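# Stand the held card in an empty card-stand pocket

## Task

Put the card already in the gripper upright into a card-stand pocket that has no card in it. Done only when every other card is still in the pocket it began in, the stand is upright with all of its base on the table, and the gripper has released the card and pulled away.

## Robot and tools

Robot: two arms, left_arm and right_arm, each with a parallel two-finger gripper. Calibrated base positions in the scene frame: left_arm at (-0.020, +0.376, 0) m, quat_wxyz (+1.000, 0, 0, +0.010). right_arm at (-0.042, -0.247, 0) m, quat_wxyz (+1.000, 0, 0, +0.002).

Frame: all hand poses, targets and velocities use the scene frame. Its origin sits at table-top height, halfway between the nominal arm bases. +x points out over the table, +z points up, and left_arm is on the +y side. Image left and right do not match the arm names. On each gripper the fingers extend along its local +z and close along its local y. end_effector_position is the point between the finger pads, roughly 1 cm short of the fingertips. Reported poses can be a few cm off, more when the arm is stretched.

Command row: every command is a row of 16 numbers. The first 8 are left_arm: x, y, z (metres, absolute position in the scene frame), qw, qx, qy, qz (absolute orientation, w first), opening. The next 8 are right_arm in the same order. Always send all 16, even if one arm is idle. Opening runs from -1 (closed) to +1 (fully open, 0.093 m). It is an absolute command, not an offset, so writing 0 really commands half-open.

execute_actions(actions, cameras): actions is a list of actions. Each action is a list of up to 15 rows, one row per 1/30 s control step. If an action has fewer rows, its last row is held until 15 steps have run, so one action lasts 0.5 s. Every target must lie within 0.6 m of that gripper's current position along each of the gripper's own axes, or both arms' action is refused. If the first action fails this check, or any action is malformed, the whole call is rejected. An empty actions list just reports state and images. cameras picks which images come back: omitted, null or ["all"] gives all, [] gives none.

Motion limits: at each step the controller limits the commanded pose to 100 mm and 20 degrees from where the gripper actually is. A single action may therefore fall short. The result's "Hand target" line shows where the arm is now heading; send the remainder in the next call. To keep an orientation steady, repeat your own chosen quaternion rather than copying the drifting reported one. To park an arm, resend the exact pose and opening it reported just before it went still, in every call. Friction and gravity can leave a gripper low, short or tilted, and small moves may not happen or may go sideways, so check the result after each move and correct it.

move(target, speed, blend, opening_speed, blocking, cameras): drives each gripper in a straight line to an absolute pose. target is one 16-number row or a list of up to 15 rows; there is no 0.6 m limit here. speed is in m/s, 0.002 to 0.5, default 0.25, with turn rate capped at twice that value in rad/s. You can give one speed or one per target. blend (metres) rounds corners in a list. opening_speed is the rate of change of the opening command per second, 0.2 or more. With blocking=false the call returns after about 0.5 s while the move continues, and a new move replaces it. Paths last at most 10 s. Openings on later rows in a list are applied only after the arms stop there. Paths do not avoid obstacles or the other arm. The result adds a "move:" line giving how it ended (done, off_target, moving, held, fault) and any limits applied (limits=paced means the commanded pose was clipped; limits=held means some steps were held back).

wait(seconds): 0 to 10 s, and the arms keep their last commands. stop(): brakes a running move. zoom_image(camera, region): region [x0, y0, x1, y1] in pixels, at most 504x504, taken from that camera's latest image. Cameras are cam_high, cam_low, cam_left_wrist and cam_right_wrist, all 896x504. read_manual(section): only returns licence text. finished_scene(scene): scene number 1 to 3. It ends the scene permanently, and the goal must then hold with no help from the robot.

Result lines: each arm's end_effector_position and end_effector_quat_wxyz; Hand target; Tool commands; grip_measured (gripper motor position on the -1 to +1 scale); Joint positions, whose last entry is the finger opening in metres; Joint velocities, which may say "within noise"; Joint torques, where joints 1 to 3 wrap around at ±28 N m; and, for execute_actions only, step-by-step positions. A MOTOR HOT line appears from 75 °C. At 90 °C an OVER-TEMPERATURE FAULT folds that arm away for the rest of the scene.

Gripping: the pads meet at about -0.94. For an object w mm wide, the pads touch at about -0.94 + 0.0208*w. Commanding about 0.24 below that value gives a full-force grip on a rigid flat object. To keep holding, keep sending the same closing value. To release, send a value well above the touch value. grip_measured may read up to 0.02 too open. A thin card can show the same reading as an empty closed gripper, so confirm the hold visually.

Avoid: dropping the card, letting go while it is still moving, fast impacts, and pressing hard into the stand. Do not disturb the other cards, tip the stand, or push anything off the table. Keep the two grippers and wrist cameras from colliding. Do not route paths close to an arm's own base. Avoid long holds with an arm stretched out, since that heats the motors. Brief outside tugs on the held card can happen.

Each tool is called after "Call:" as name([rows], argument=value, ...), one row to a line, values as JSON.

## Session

Call:
execute_actions(actions=[])

Scene clock: 0.00 s.
left_arm: end_effector_position=(+0.3831, +0.5105, +0.2031) grip_measured=-0.987 end_effector_quat_wxyz=(+0.194, +0.312, +0.831, +0.418) | right_arm: end_effector_position=(+0.2777, -0.3417, +0.4538) grip_measured=+1.000 end_effector_quat_wxyz=(+0.760, +0.092, +0.602, -0.226)
Joint positions: left_arm=[0.102 1.499 1.15 -0.377 -0.521 1.08 0] | right_arm=[-0.147 0.919 0.948 0.243 0.288 -0.215 0.093]
Joint velocities: within noise
Joint torques (N m): no reading
Heat: left arm: 32 °C; right arm: 37 °C.
Hand target: left_arm +0.3821, +0.5102, +0.2036; +0.191, +0.314, +0.831, +0.417 | right_arm +0.2758, -0.3414, +0.4589; +0.764, +0.093, +0.597, -0.226
Tool commands: left_gripper/opening=-1.0 right_gripper/opening=+1.0

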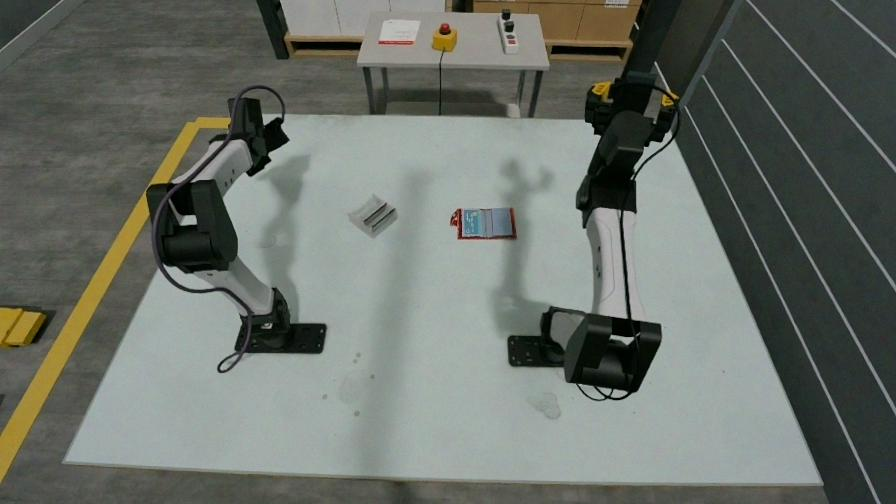

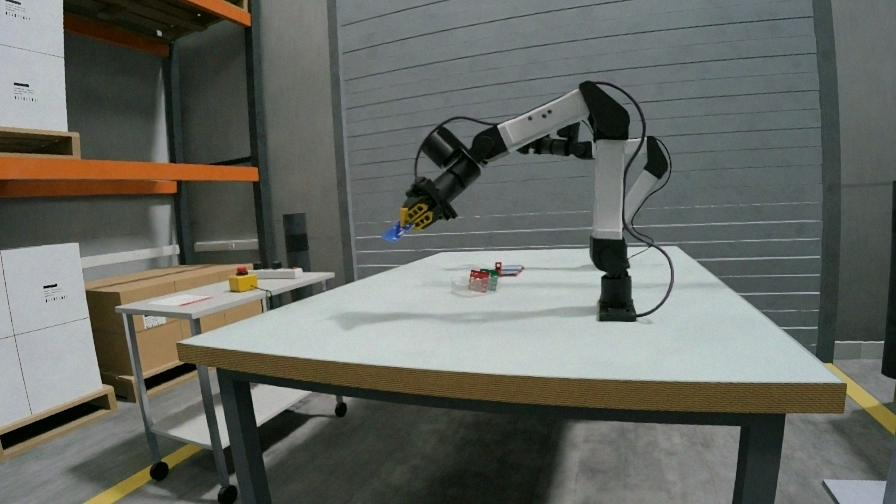

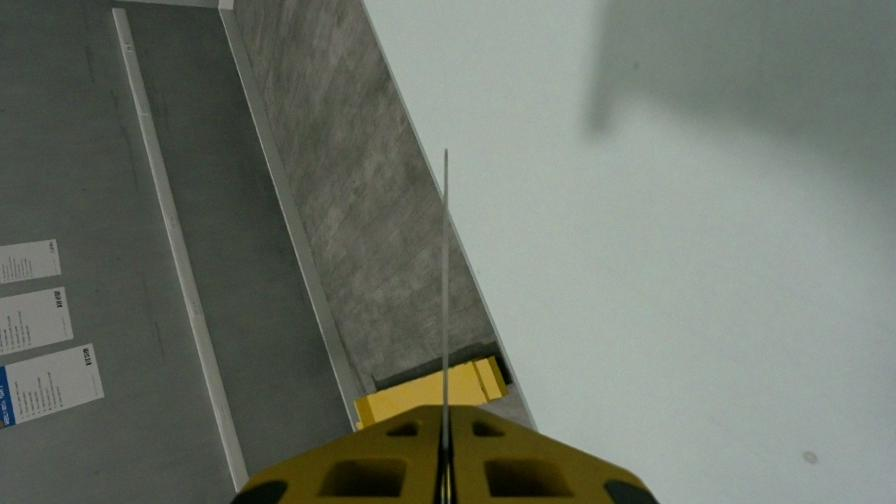

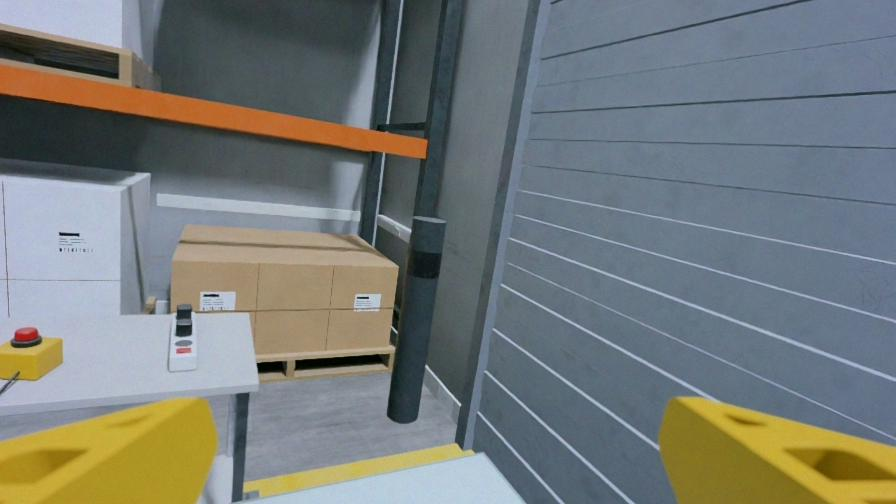

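Call:
zoom_image(camera="cam_high", region=[330, 180, 420, 250])

Call:
zoom_image(camera="cam_low", region=[440, 240, 540, 310])

Call:
zoom_image(camera="cam_low", region=[370, 160, 470, 260])

Scaled by 5.600 from the camera's 896x504 image, which has a finer 1280x720 frame.

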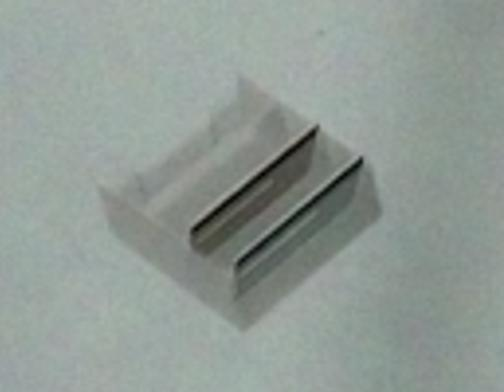

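Scaled by 5.040 from the camera's 896x504 image, which has a finer 1280x720 frame.

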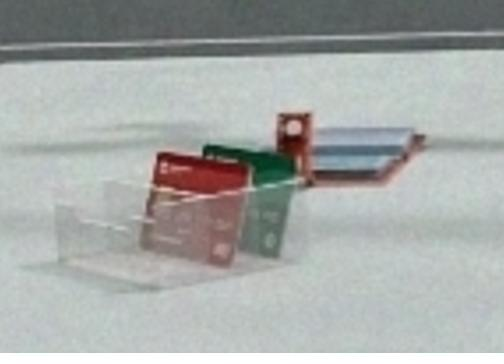

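Scaled by 5.040 from the camera's 896x504 image, which has a finer 1280x720 frame.

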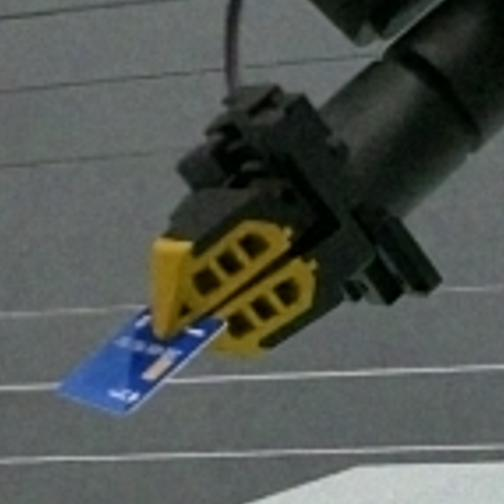

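Call:
move(target=[0.325,0.204,0.22,0,0.3827,0.9239,0,-1,0.25,-0.12,0.25,0.5792,-0.4056,0.5792,0.4056,0.5])

Call:
zoom_image(camera="cam_right_wrist", region=[300, 50, 700, 400])

Call:
zoom_image(camera="cam_left_wrist", region=[250, 0, 650, 400])

Scene clock: 36.03 s.
left_arm: end_effector_position=(+0.3252, +0.2062, +0.2251) grip_measured=-0.987 end_effector_quat_wxyz=(+0.096, +0.387, +0.917, +0.000) | right_arm: end_effector_position=(+0.2515, -0.1218, +0.2547) grip_measured=+0.502 end_effector_quat_wxyz=(+0.584, -0.405, +0.580, +0.398)
Joint positions: left_arm=[-0.483 1.908 2.078 -1.549 -0.012 0.337 0] | right_arm=[-0.139 1.239 0.556 0.681 -1.343 -0.015 0.069]
Joint velocities: within noise
Joint torques (N m): left_arm=[0.23 -5.71 7.83 0.77 0.22 -0.06] | right_arm=[0.25 -2.24 5.27 2.11 -0.1 -0.03]
Heat: left arm: 35 °C; right arm: 37 °C.
Hand target: left_arm +0.3248, +0.2042, +0.2196; +0.082, +0.382, +0.920, -0.005 | right_arm +0.2500, -0.1200, +0.2500; +0.579, -0.406, +0.580, +0.405
Off the commanded pose: left_arm 0.006 m, 11 deg | right_arm 0.005 m, 1 deg.
joint sent to its limit (left arm) — joint 4 (wrist pitch), lower limit. The joint targets are off in orientation, not in position.
move: off_target (left_arm)

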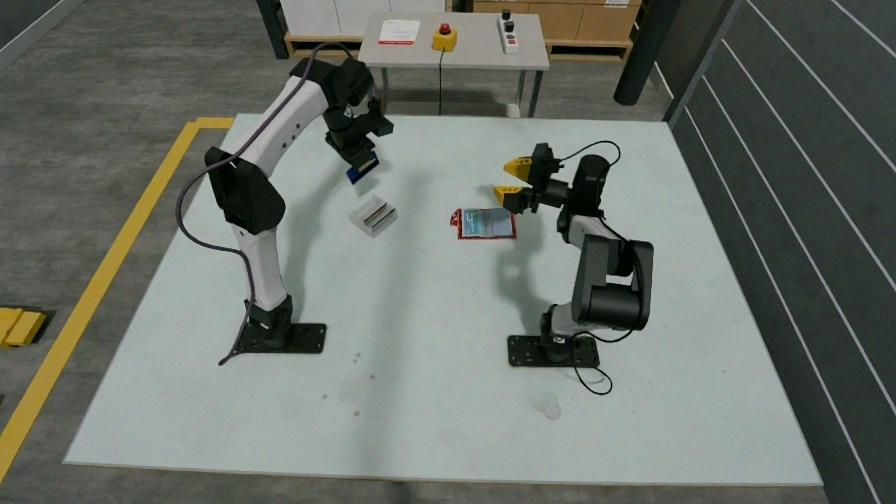

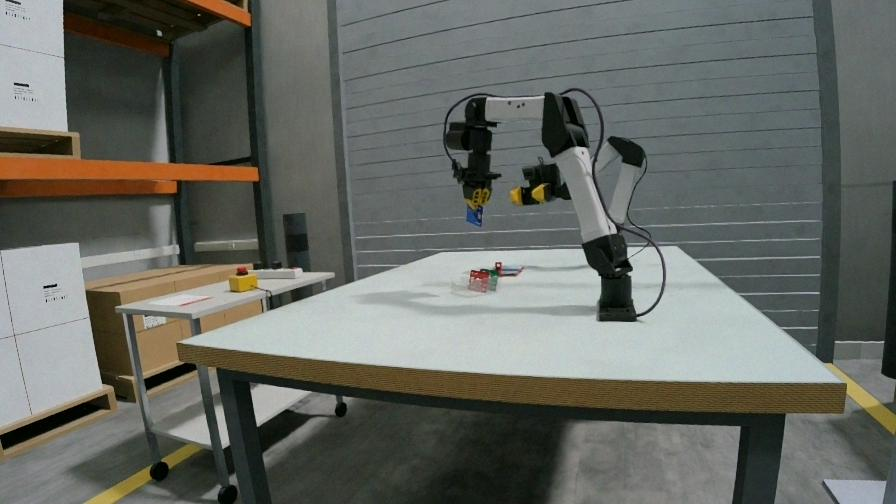

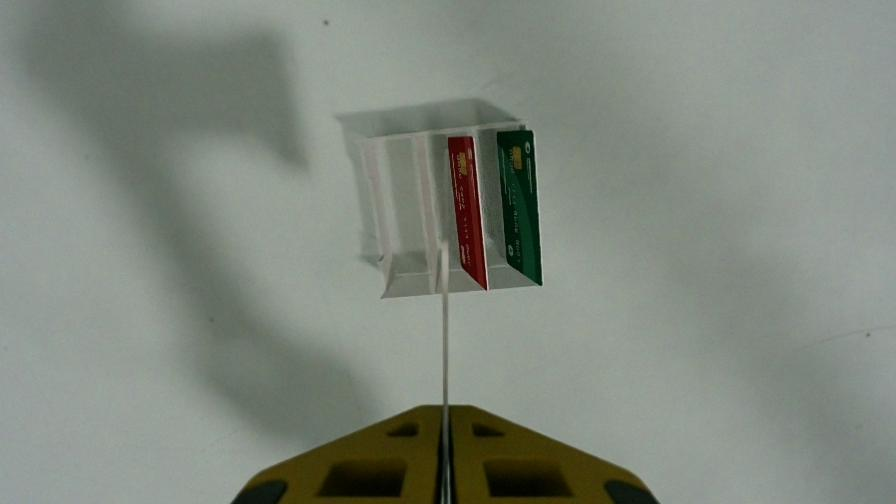

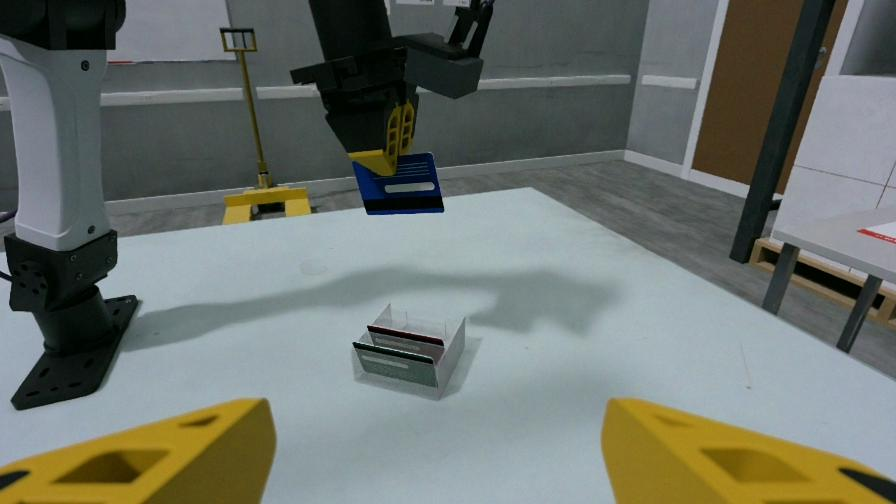

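Scaled by 1.260 from the camera's 896x504 image, which has a finer 1280x720 frame.

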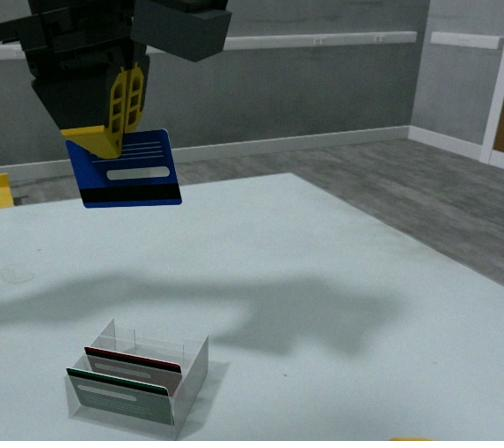

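Scaled by 1.260 from the camera's 896x504 image, which has a finer 1280x720 frame.

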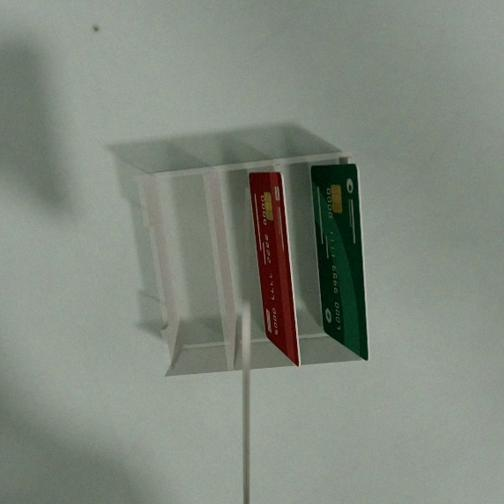

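Call:
move(target=[0.352,0.229,0.15,0,0.336,0.942,0,-1,0.25,-0.12,0.25,0.5792,-0.4056,0.5792,0.4056,0.5], speed=0.2)

Call:
zoom_image(camera="cam_right_wrist", region=[300, 100, 540, 420])

Call:
zoom_image(camera="cam_left_wrist", region=[250, 0, 650, 400])

Call:
zoom_image(camera="cam_high", region=[320, 140, 440, 250])

Scene clock: 70.00 s.
left_arm: end_effector_position=(+0.3496, +0.2307, +0.1571) grip_measured=-0.987 end_effector_quat_wxyz=(+0.006, +0.343, +0.939, +0.003) | right_arm: end_effector_position=(+0.2515, -0.1218, +0.2551) grip_measured=+0.502 end_effector_quat_wxyz=(+0.585, -0.406, +0.579, +0.398)
Joint positions: left_arm=[-0.399 2.079 2.06 -1.541 -0.007 0.322 0] | right_arm=[-0.139 1.239 0.556 0.684 -1.344 -0.013 0.069]
Joint velocities: within noise
Joint torques (N m): left_arm=[0.46 -7.54 6.52 0.62 0.21 -0.11] | right_arm=[0.25 -2.18 5.24 2.09 -0.1 -0.04]
Heat: left arm: 35 °C; right arm: 37 °C.
Hand target: left_arm +0.3519, +0.2290, +0.1501; +0.000, +0.336, +0.942, +0.000 | right_arm +0.2500, -0.1200, +0.2500; +0.579, -0.406, +0.580, +0.405
Off the commanded pose: left_arm 0.008 m, 1 deg | right_arm 0.006 m, 1 deg.
move: done

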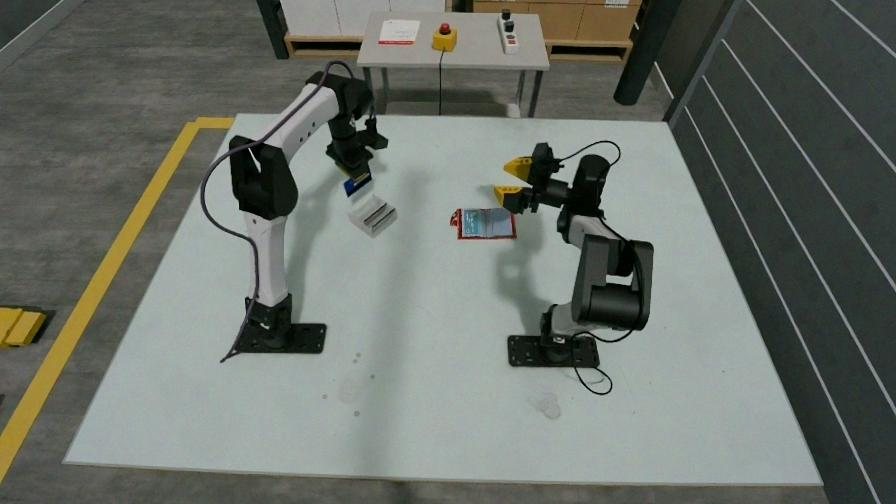

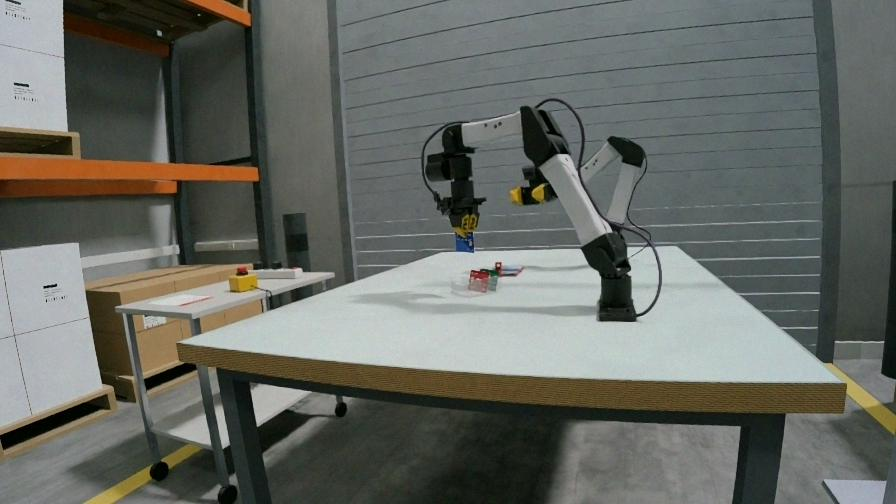

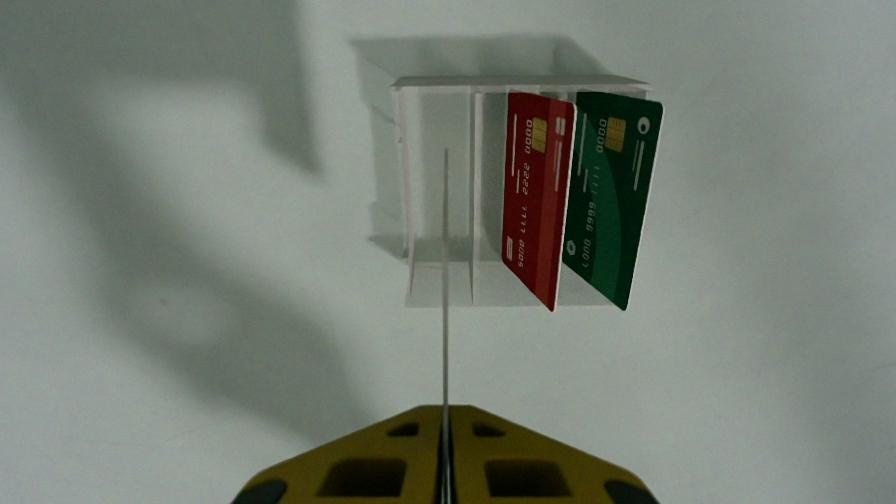

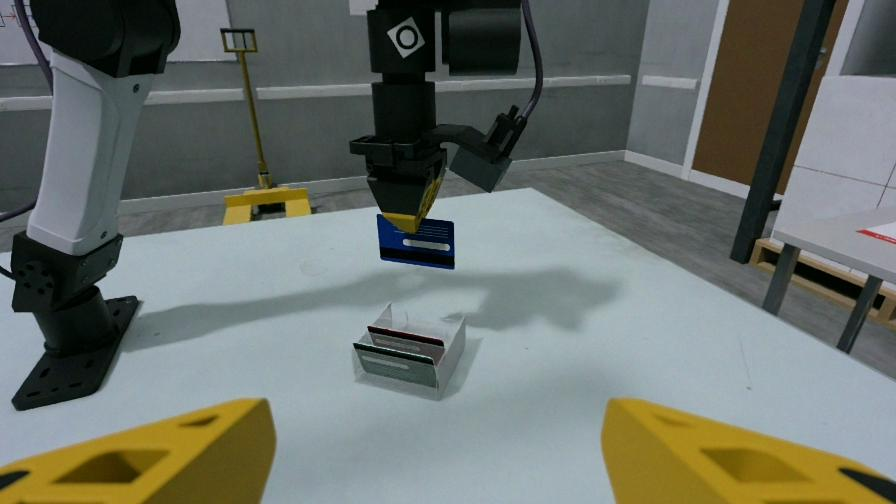

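Scaled by 1.575 from the camera's 896x504 image, which has a finer 1280x720 frame.

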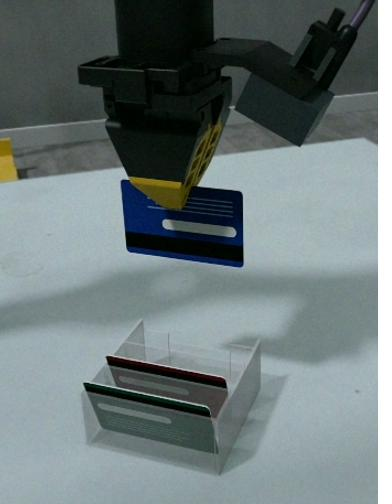

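Scaled by 1.260 from the camera's 896x504 image, which has a finer 1280x720 frame.

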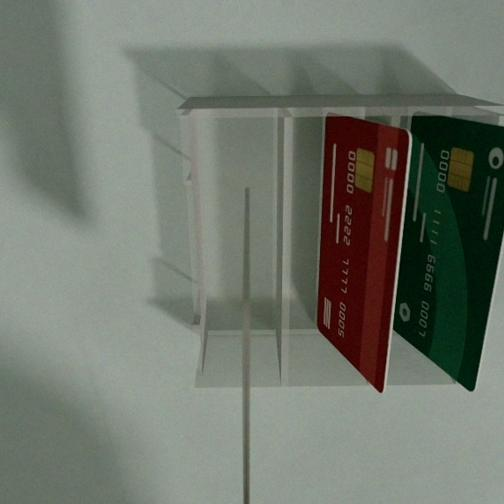

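Scaled by 4.200 from the camera's 896x504 image, which has a finer 1280x720 frame.

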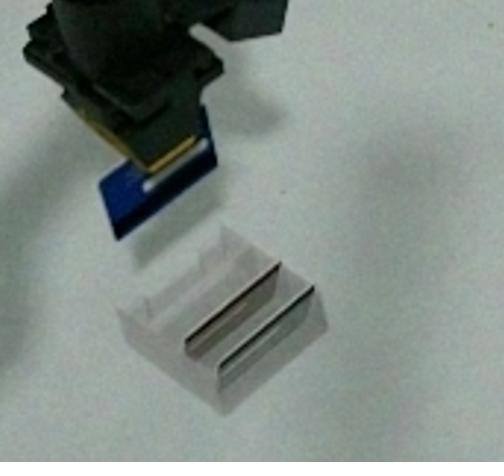

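Call:
move(target=[0.358,0.228,0.087,0,0.336,0.942,0,-1,0.25,-0.12,0.25,0.5792,-0.4056,0.5792,0.4056,0.5], speed=0.12)

Call:
zoom_image(camera="cam_right_wrist", region=[300, 160, 500, 420])

Call:
zoom_image(camera="cam_left_wrist", region=[250, 0, 650, 400])

Call:
zoom_image(camera="cam_low", region=[430, 220, 530, 310])

Scene clock: 91.40 s.
left_arm: end_effector_position=(+0.3575, +0.2276, +0.0983) grip_measured=-0.987 end_effector_quat_wxyz=(+0.011, +0.343, +0.939, +0.003) | right_arm: end_effector_position=(+0.2515, -0.1218, +0.2552) grip_measured=+0.502 end_effector_quat_wxyz=(+0.585, -0.406, +0.579, +0.398)
Joint positions: left_arm=[-0.399 2.079 1.825 -1.296 -0.007 0.322 0] | right_arm=[-0.139 1.239 0.556 0.686 -1.344 -0.012 0.069]
Joint velocities: within noise
Joint torques (N m): left_arm=[0.7 -7.41 5.81 0.65 0.21 -0.03] | right_arm=[0.25 -2.17 5.22 2.07 -0.1 -0.04]
Heat: left arm: 38 °C; right arm: 36 °C.
Hand target: left_arm +0.3577, +0.2280, +0.0871; +0.000, +0.336, +0.942, +0.000 | right_arm +0.2500, -0.1200, +0.2500; +0.579, -0.406, +0.580, +0.405
Off the commanded pose: left_arm 0.011 m, 2 deg | right_arm 0.006 m, 1 deg.
move: off_target (left_arm)

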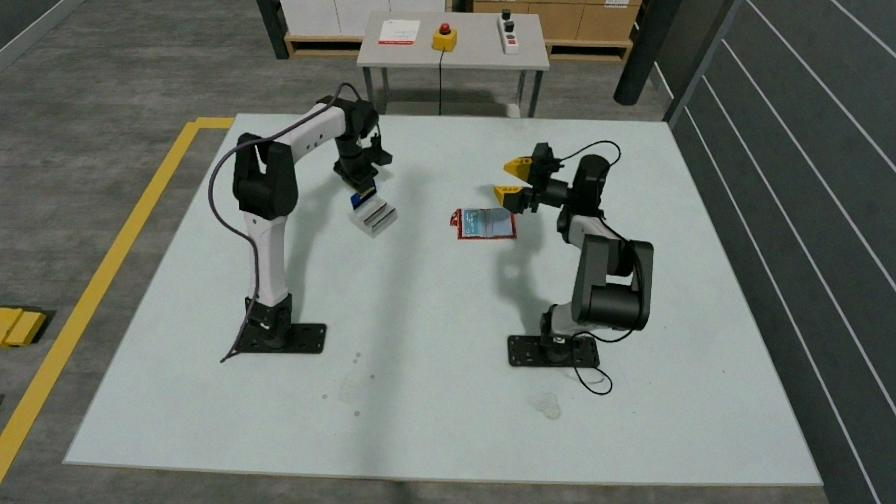

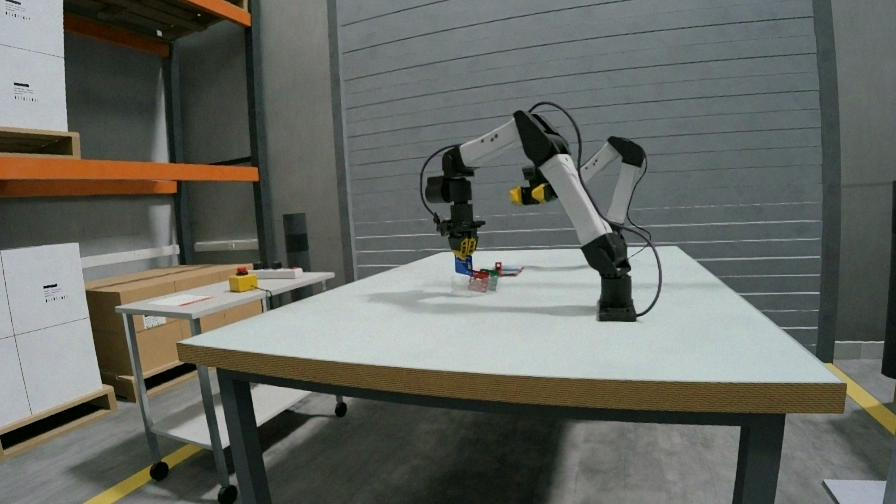

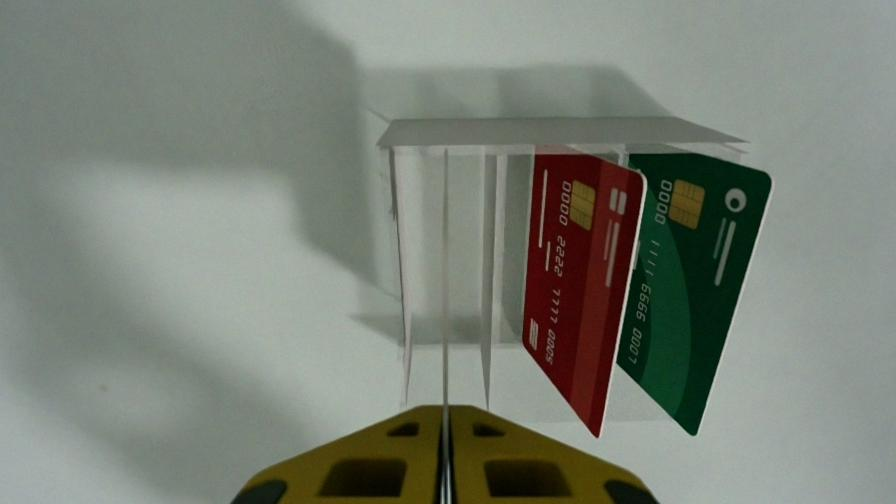

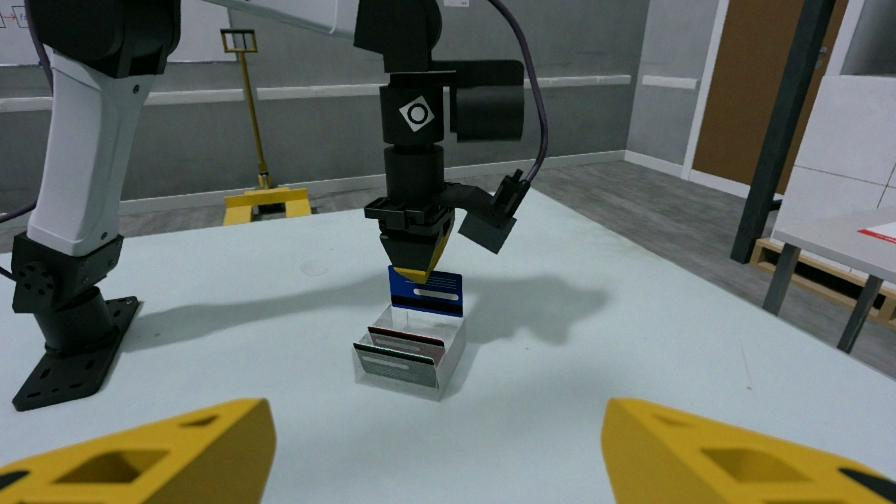

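Scaled by 1.938 from the camera's 896x504 image, which has a finer 1280x720 frame.

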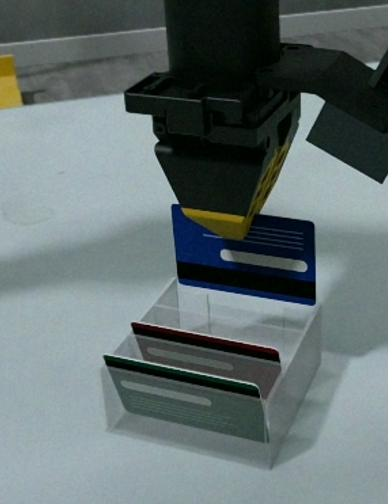

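Scaled by 1.260 from the camera's 896x504 image, which has a finer 1280x720 frame.

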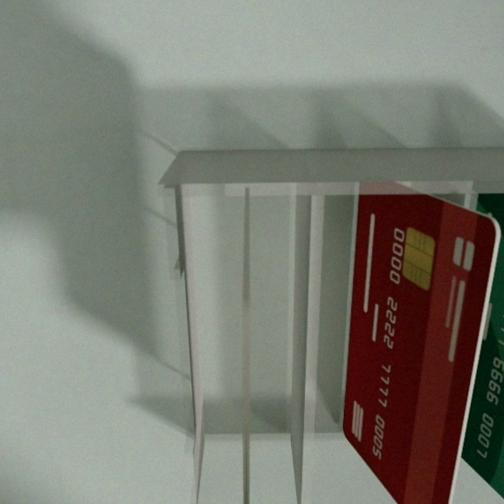

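Scaled by 5.040 from the camera's 896x504 image, which has a finer 1280x720 frame.

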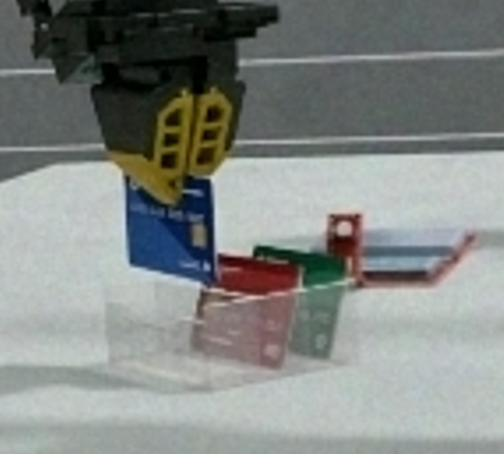

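Call:
move(target=[0.3525,0.2318,0.0855,0,0.336,0.942,0,-1,0.25,-0.12,0.25,0.5792,-0.4056,0.5792,0.4056,0.5], speed=0.08)

Call:
zoom_image(camera="cam_right_wrist", region=[300, 160, 500, 420])

Call:
zoom_image(camera="cam_left_wrist", region=[350, 80, 550, 330])

Scene clock: 101.90 s.
left_arm: end_effector_position=(+0.3521, +0.2309, +0.0872) grip_measured=-0.987 end_effector_quat_wxyz=(-0.002, +0.342, +0.940, +0.004) | right_arm: end_effector_position=(+0.2515, -0.1218, +0.2553) grip_measured=+0.502 end_effector_quat_wxyz=(+0.585, -0.406, +0.579, +0.398)
Joint positions: left_arm=[-0.396 2.079 1.781 -1.276 -0.007 0.322 0] | right_arm=[-0.139 1.239 0.556 0.687 -1.344 -0.012 0.069]
Joint velocities: within noise
Joint torques (N m): left_arm=[0.81 -9.36 5.57 0.59 0.21 0.01] | right_arm=[0.25 -2.18 5.22 2.06 -0.1 -0.03]
Heat: left arm: 39 °C; right arm: 36 °C.
Hand target: left_arm +0.3525, +0.2318, +0.0855; +0.000, +0.336, +0.942, +0.000 | right_arm +0.2500, -0.1200, +0.2500; +0.579, -0.406, +0.580, +0.405
Off the commanded pose: left_arm 0.002 m, 1 deg | right_arm 0.006 m, 1 deg.
move: done

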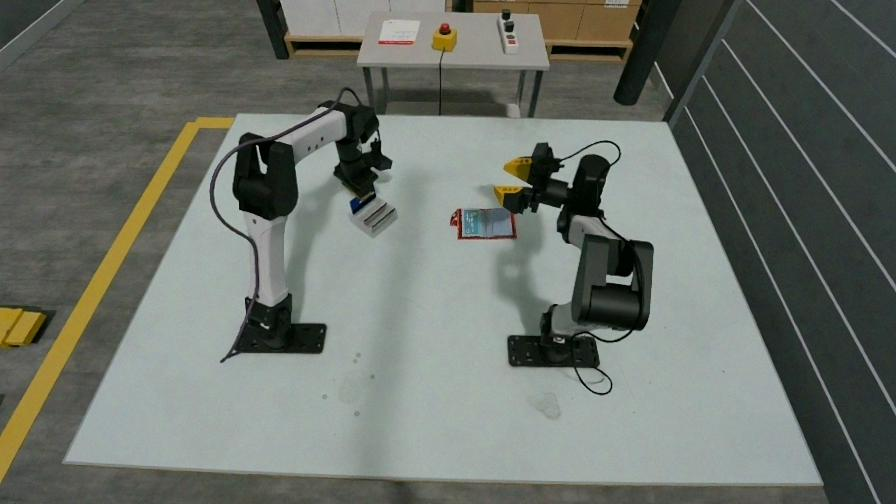

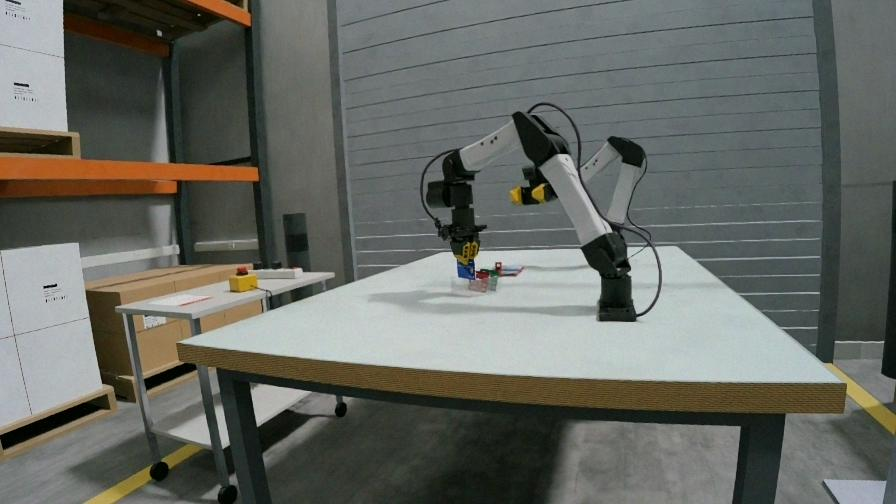

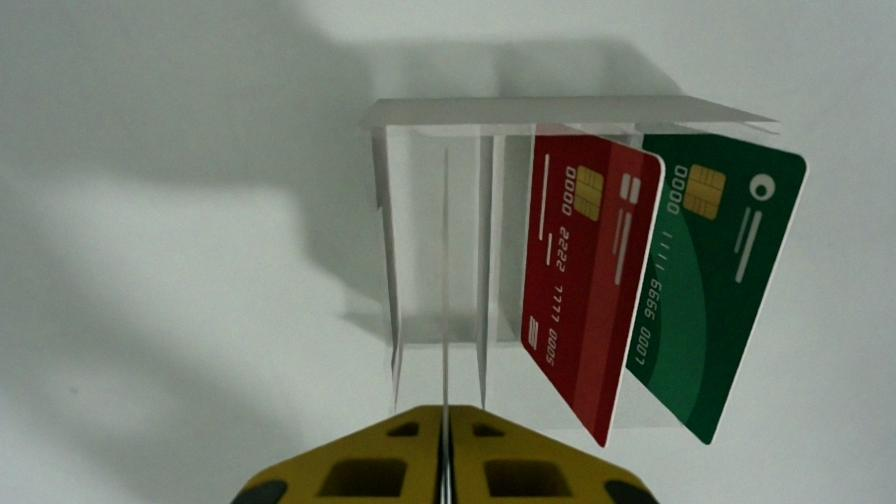

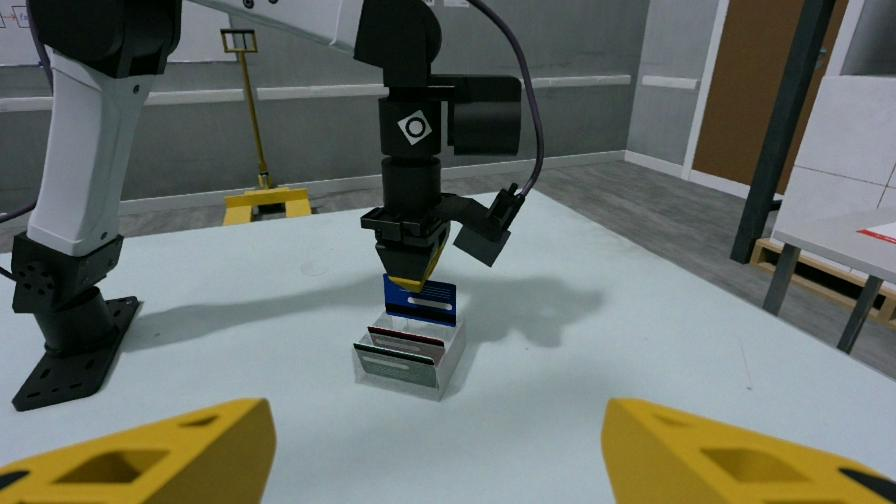

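Scaled by 1.938 from the camera's 896x504 image, which has a finer 1280x720 frame.

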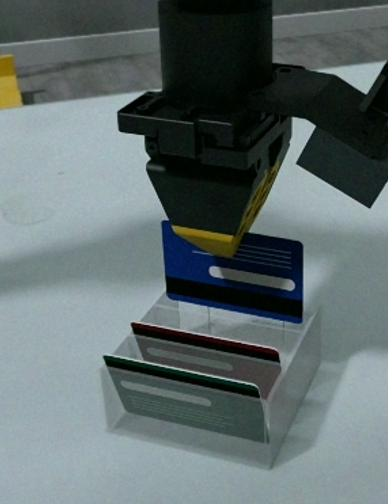

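Scaled by 2.016 from the camera's 896x504 image, which has a finer 1280x720 frame.

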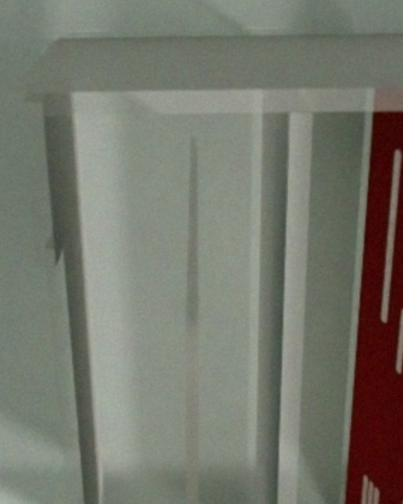

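Call:
move(target=[0.3533,0.2314,0.077,0,0.336,0.942,0,-1,0.25,-0.12,0.25,0.5792,-0.4056,0.5792,0.4056,0.5], speed=0.04)

Call:
zoom_image(camera="cam_right_wrist", region=[340, 250, 480, 420])

Call:
zoom_image(camera="cam_left_wrist", region=[350, 80, 550, 430])

Scene clock: 117.87 s.
left_arm: end_effector_position=(+0.3532, +0.2304, +0.0812) grip_measured=-0.987 end_effector_quat_wxyz=(+0.002, +0.342, +0.940, +0.004) | right_arm: end_effector_position=(+0.2514, -0.1218, +0.2554) grip_measured=+0.502 end_effector_quat_wxyz=(+0.585, -0.406, +0.578, +0.398)
Joint positions: left_arm=[-0.396 2.079 1.758 -1.246 -0.007 0.322 0] | right_arm=[-0.139 1.239 0.556 0.687 -1.344 -0.012 0.069]
Joint velocities: within noise
Joint torques (N m): left_arm=[0.79 -8.87 5.57 0.62 0.21 0.01] | right_arm=[0.25 -2.17 5.23 2.06 -0.1 -0.03]
Heat: left arm: 42 °C; right arm: 36 °C.
Hand target: left_arm +0.3533, +0.2314, +0.0771; +0.000, +0.336, +0.942, +0.000 | right_arm +0.2499, -0.1200, +0.2500; +0.579, -0.406, +0.580, +0.405
Off the commanded pose: left_arm 0.004 m, 1 deg | right_arm 0.006 m, 1 deg.
move: done

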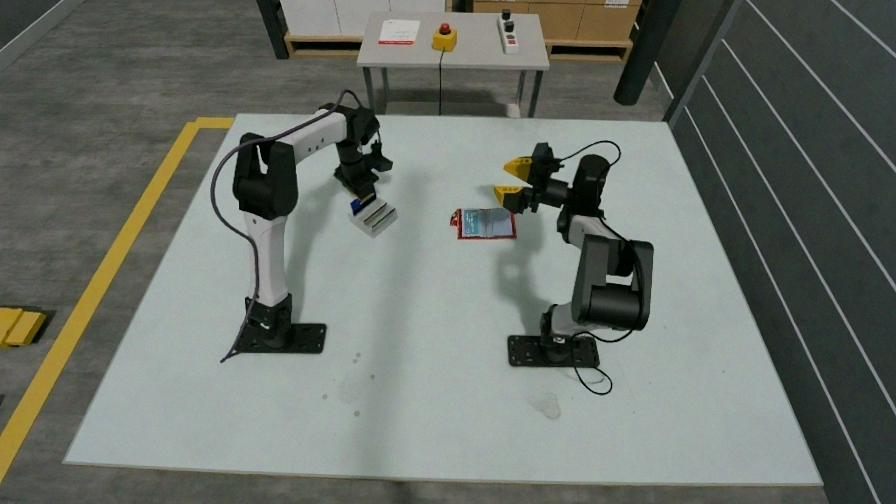

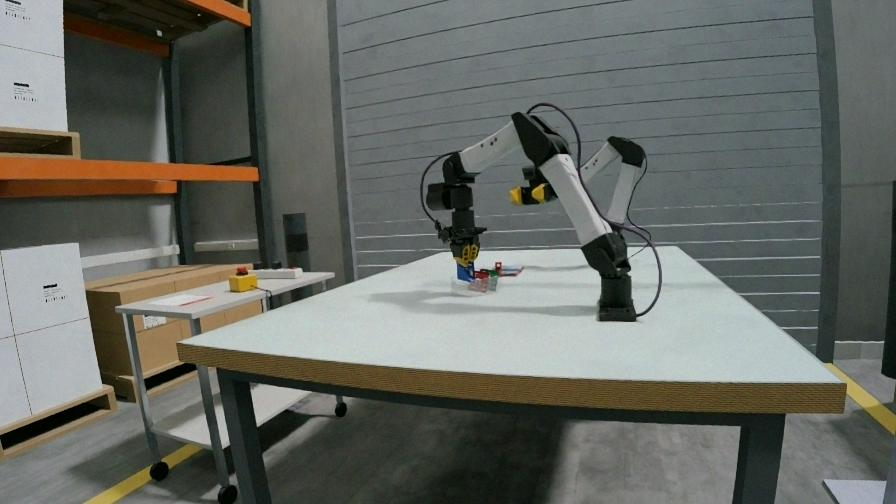

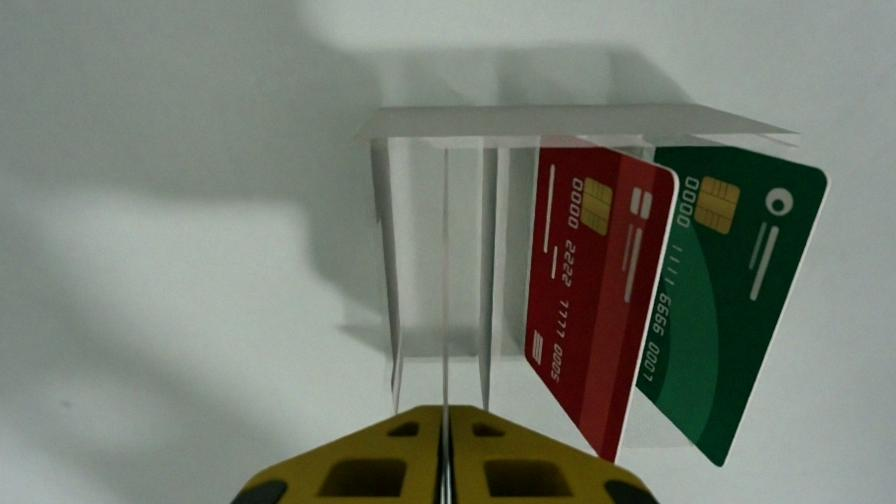

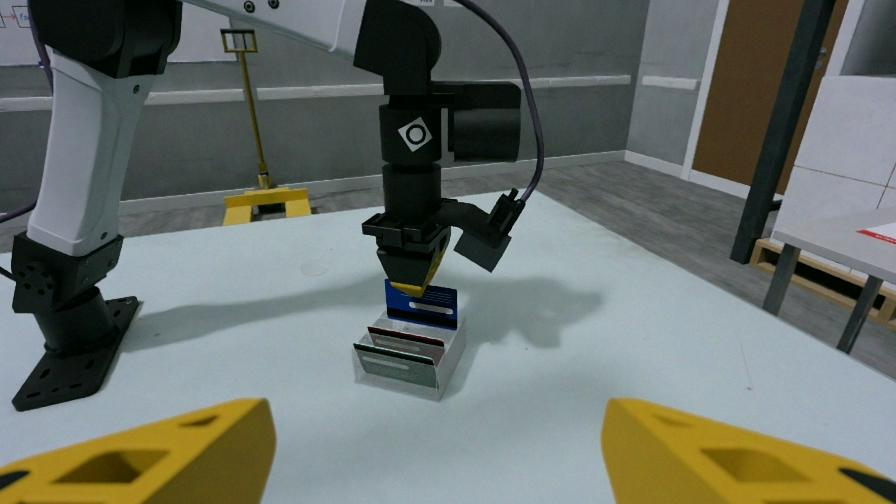

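Scaled by 2.965 from the camera's 896x504 image, which has a finer 1280x720 frame.

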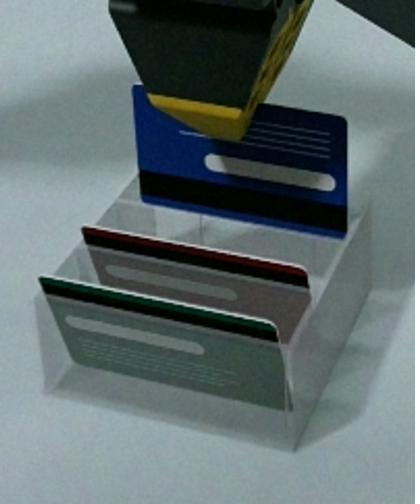

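Scaled by 1.440 from the camera's 896x504 image, which has a finer 1280x720 frame.

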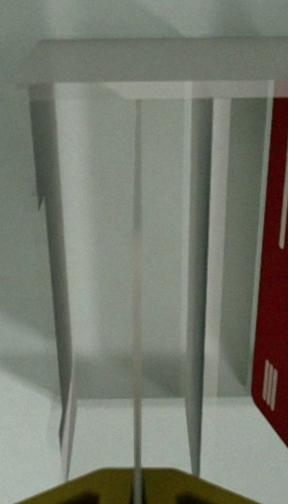

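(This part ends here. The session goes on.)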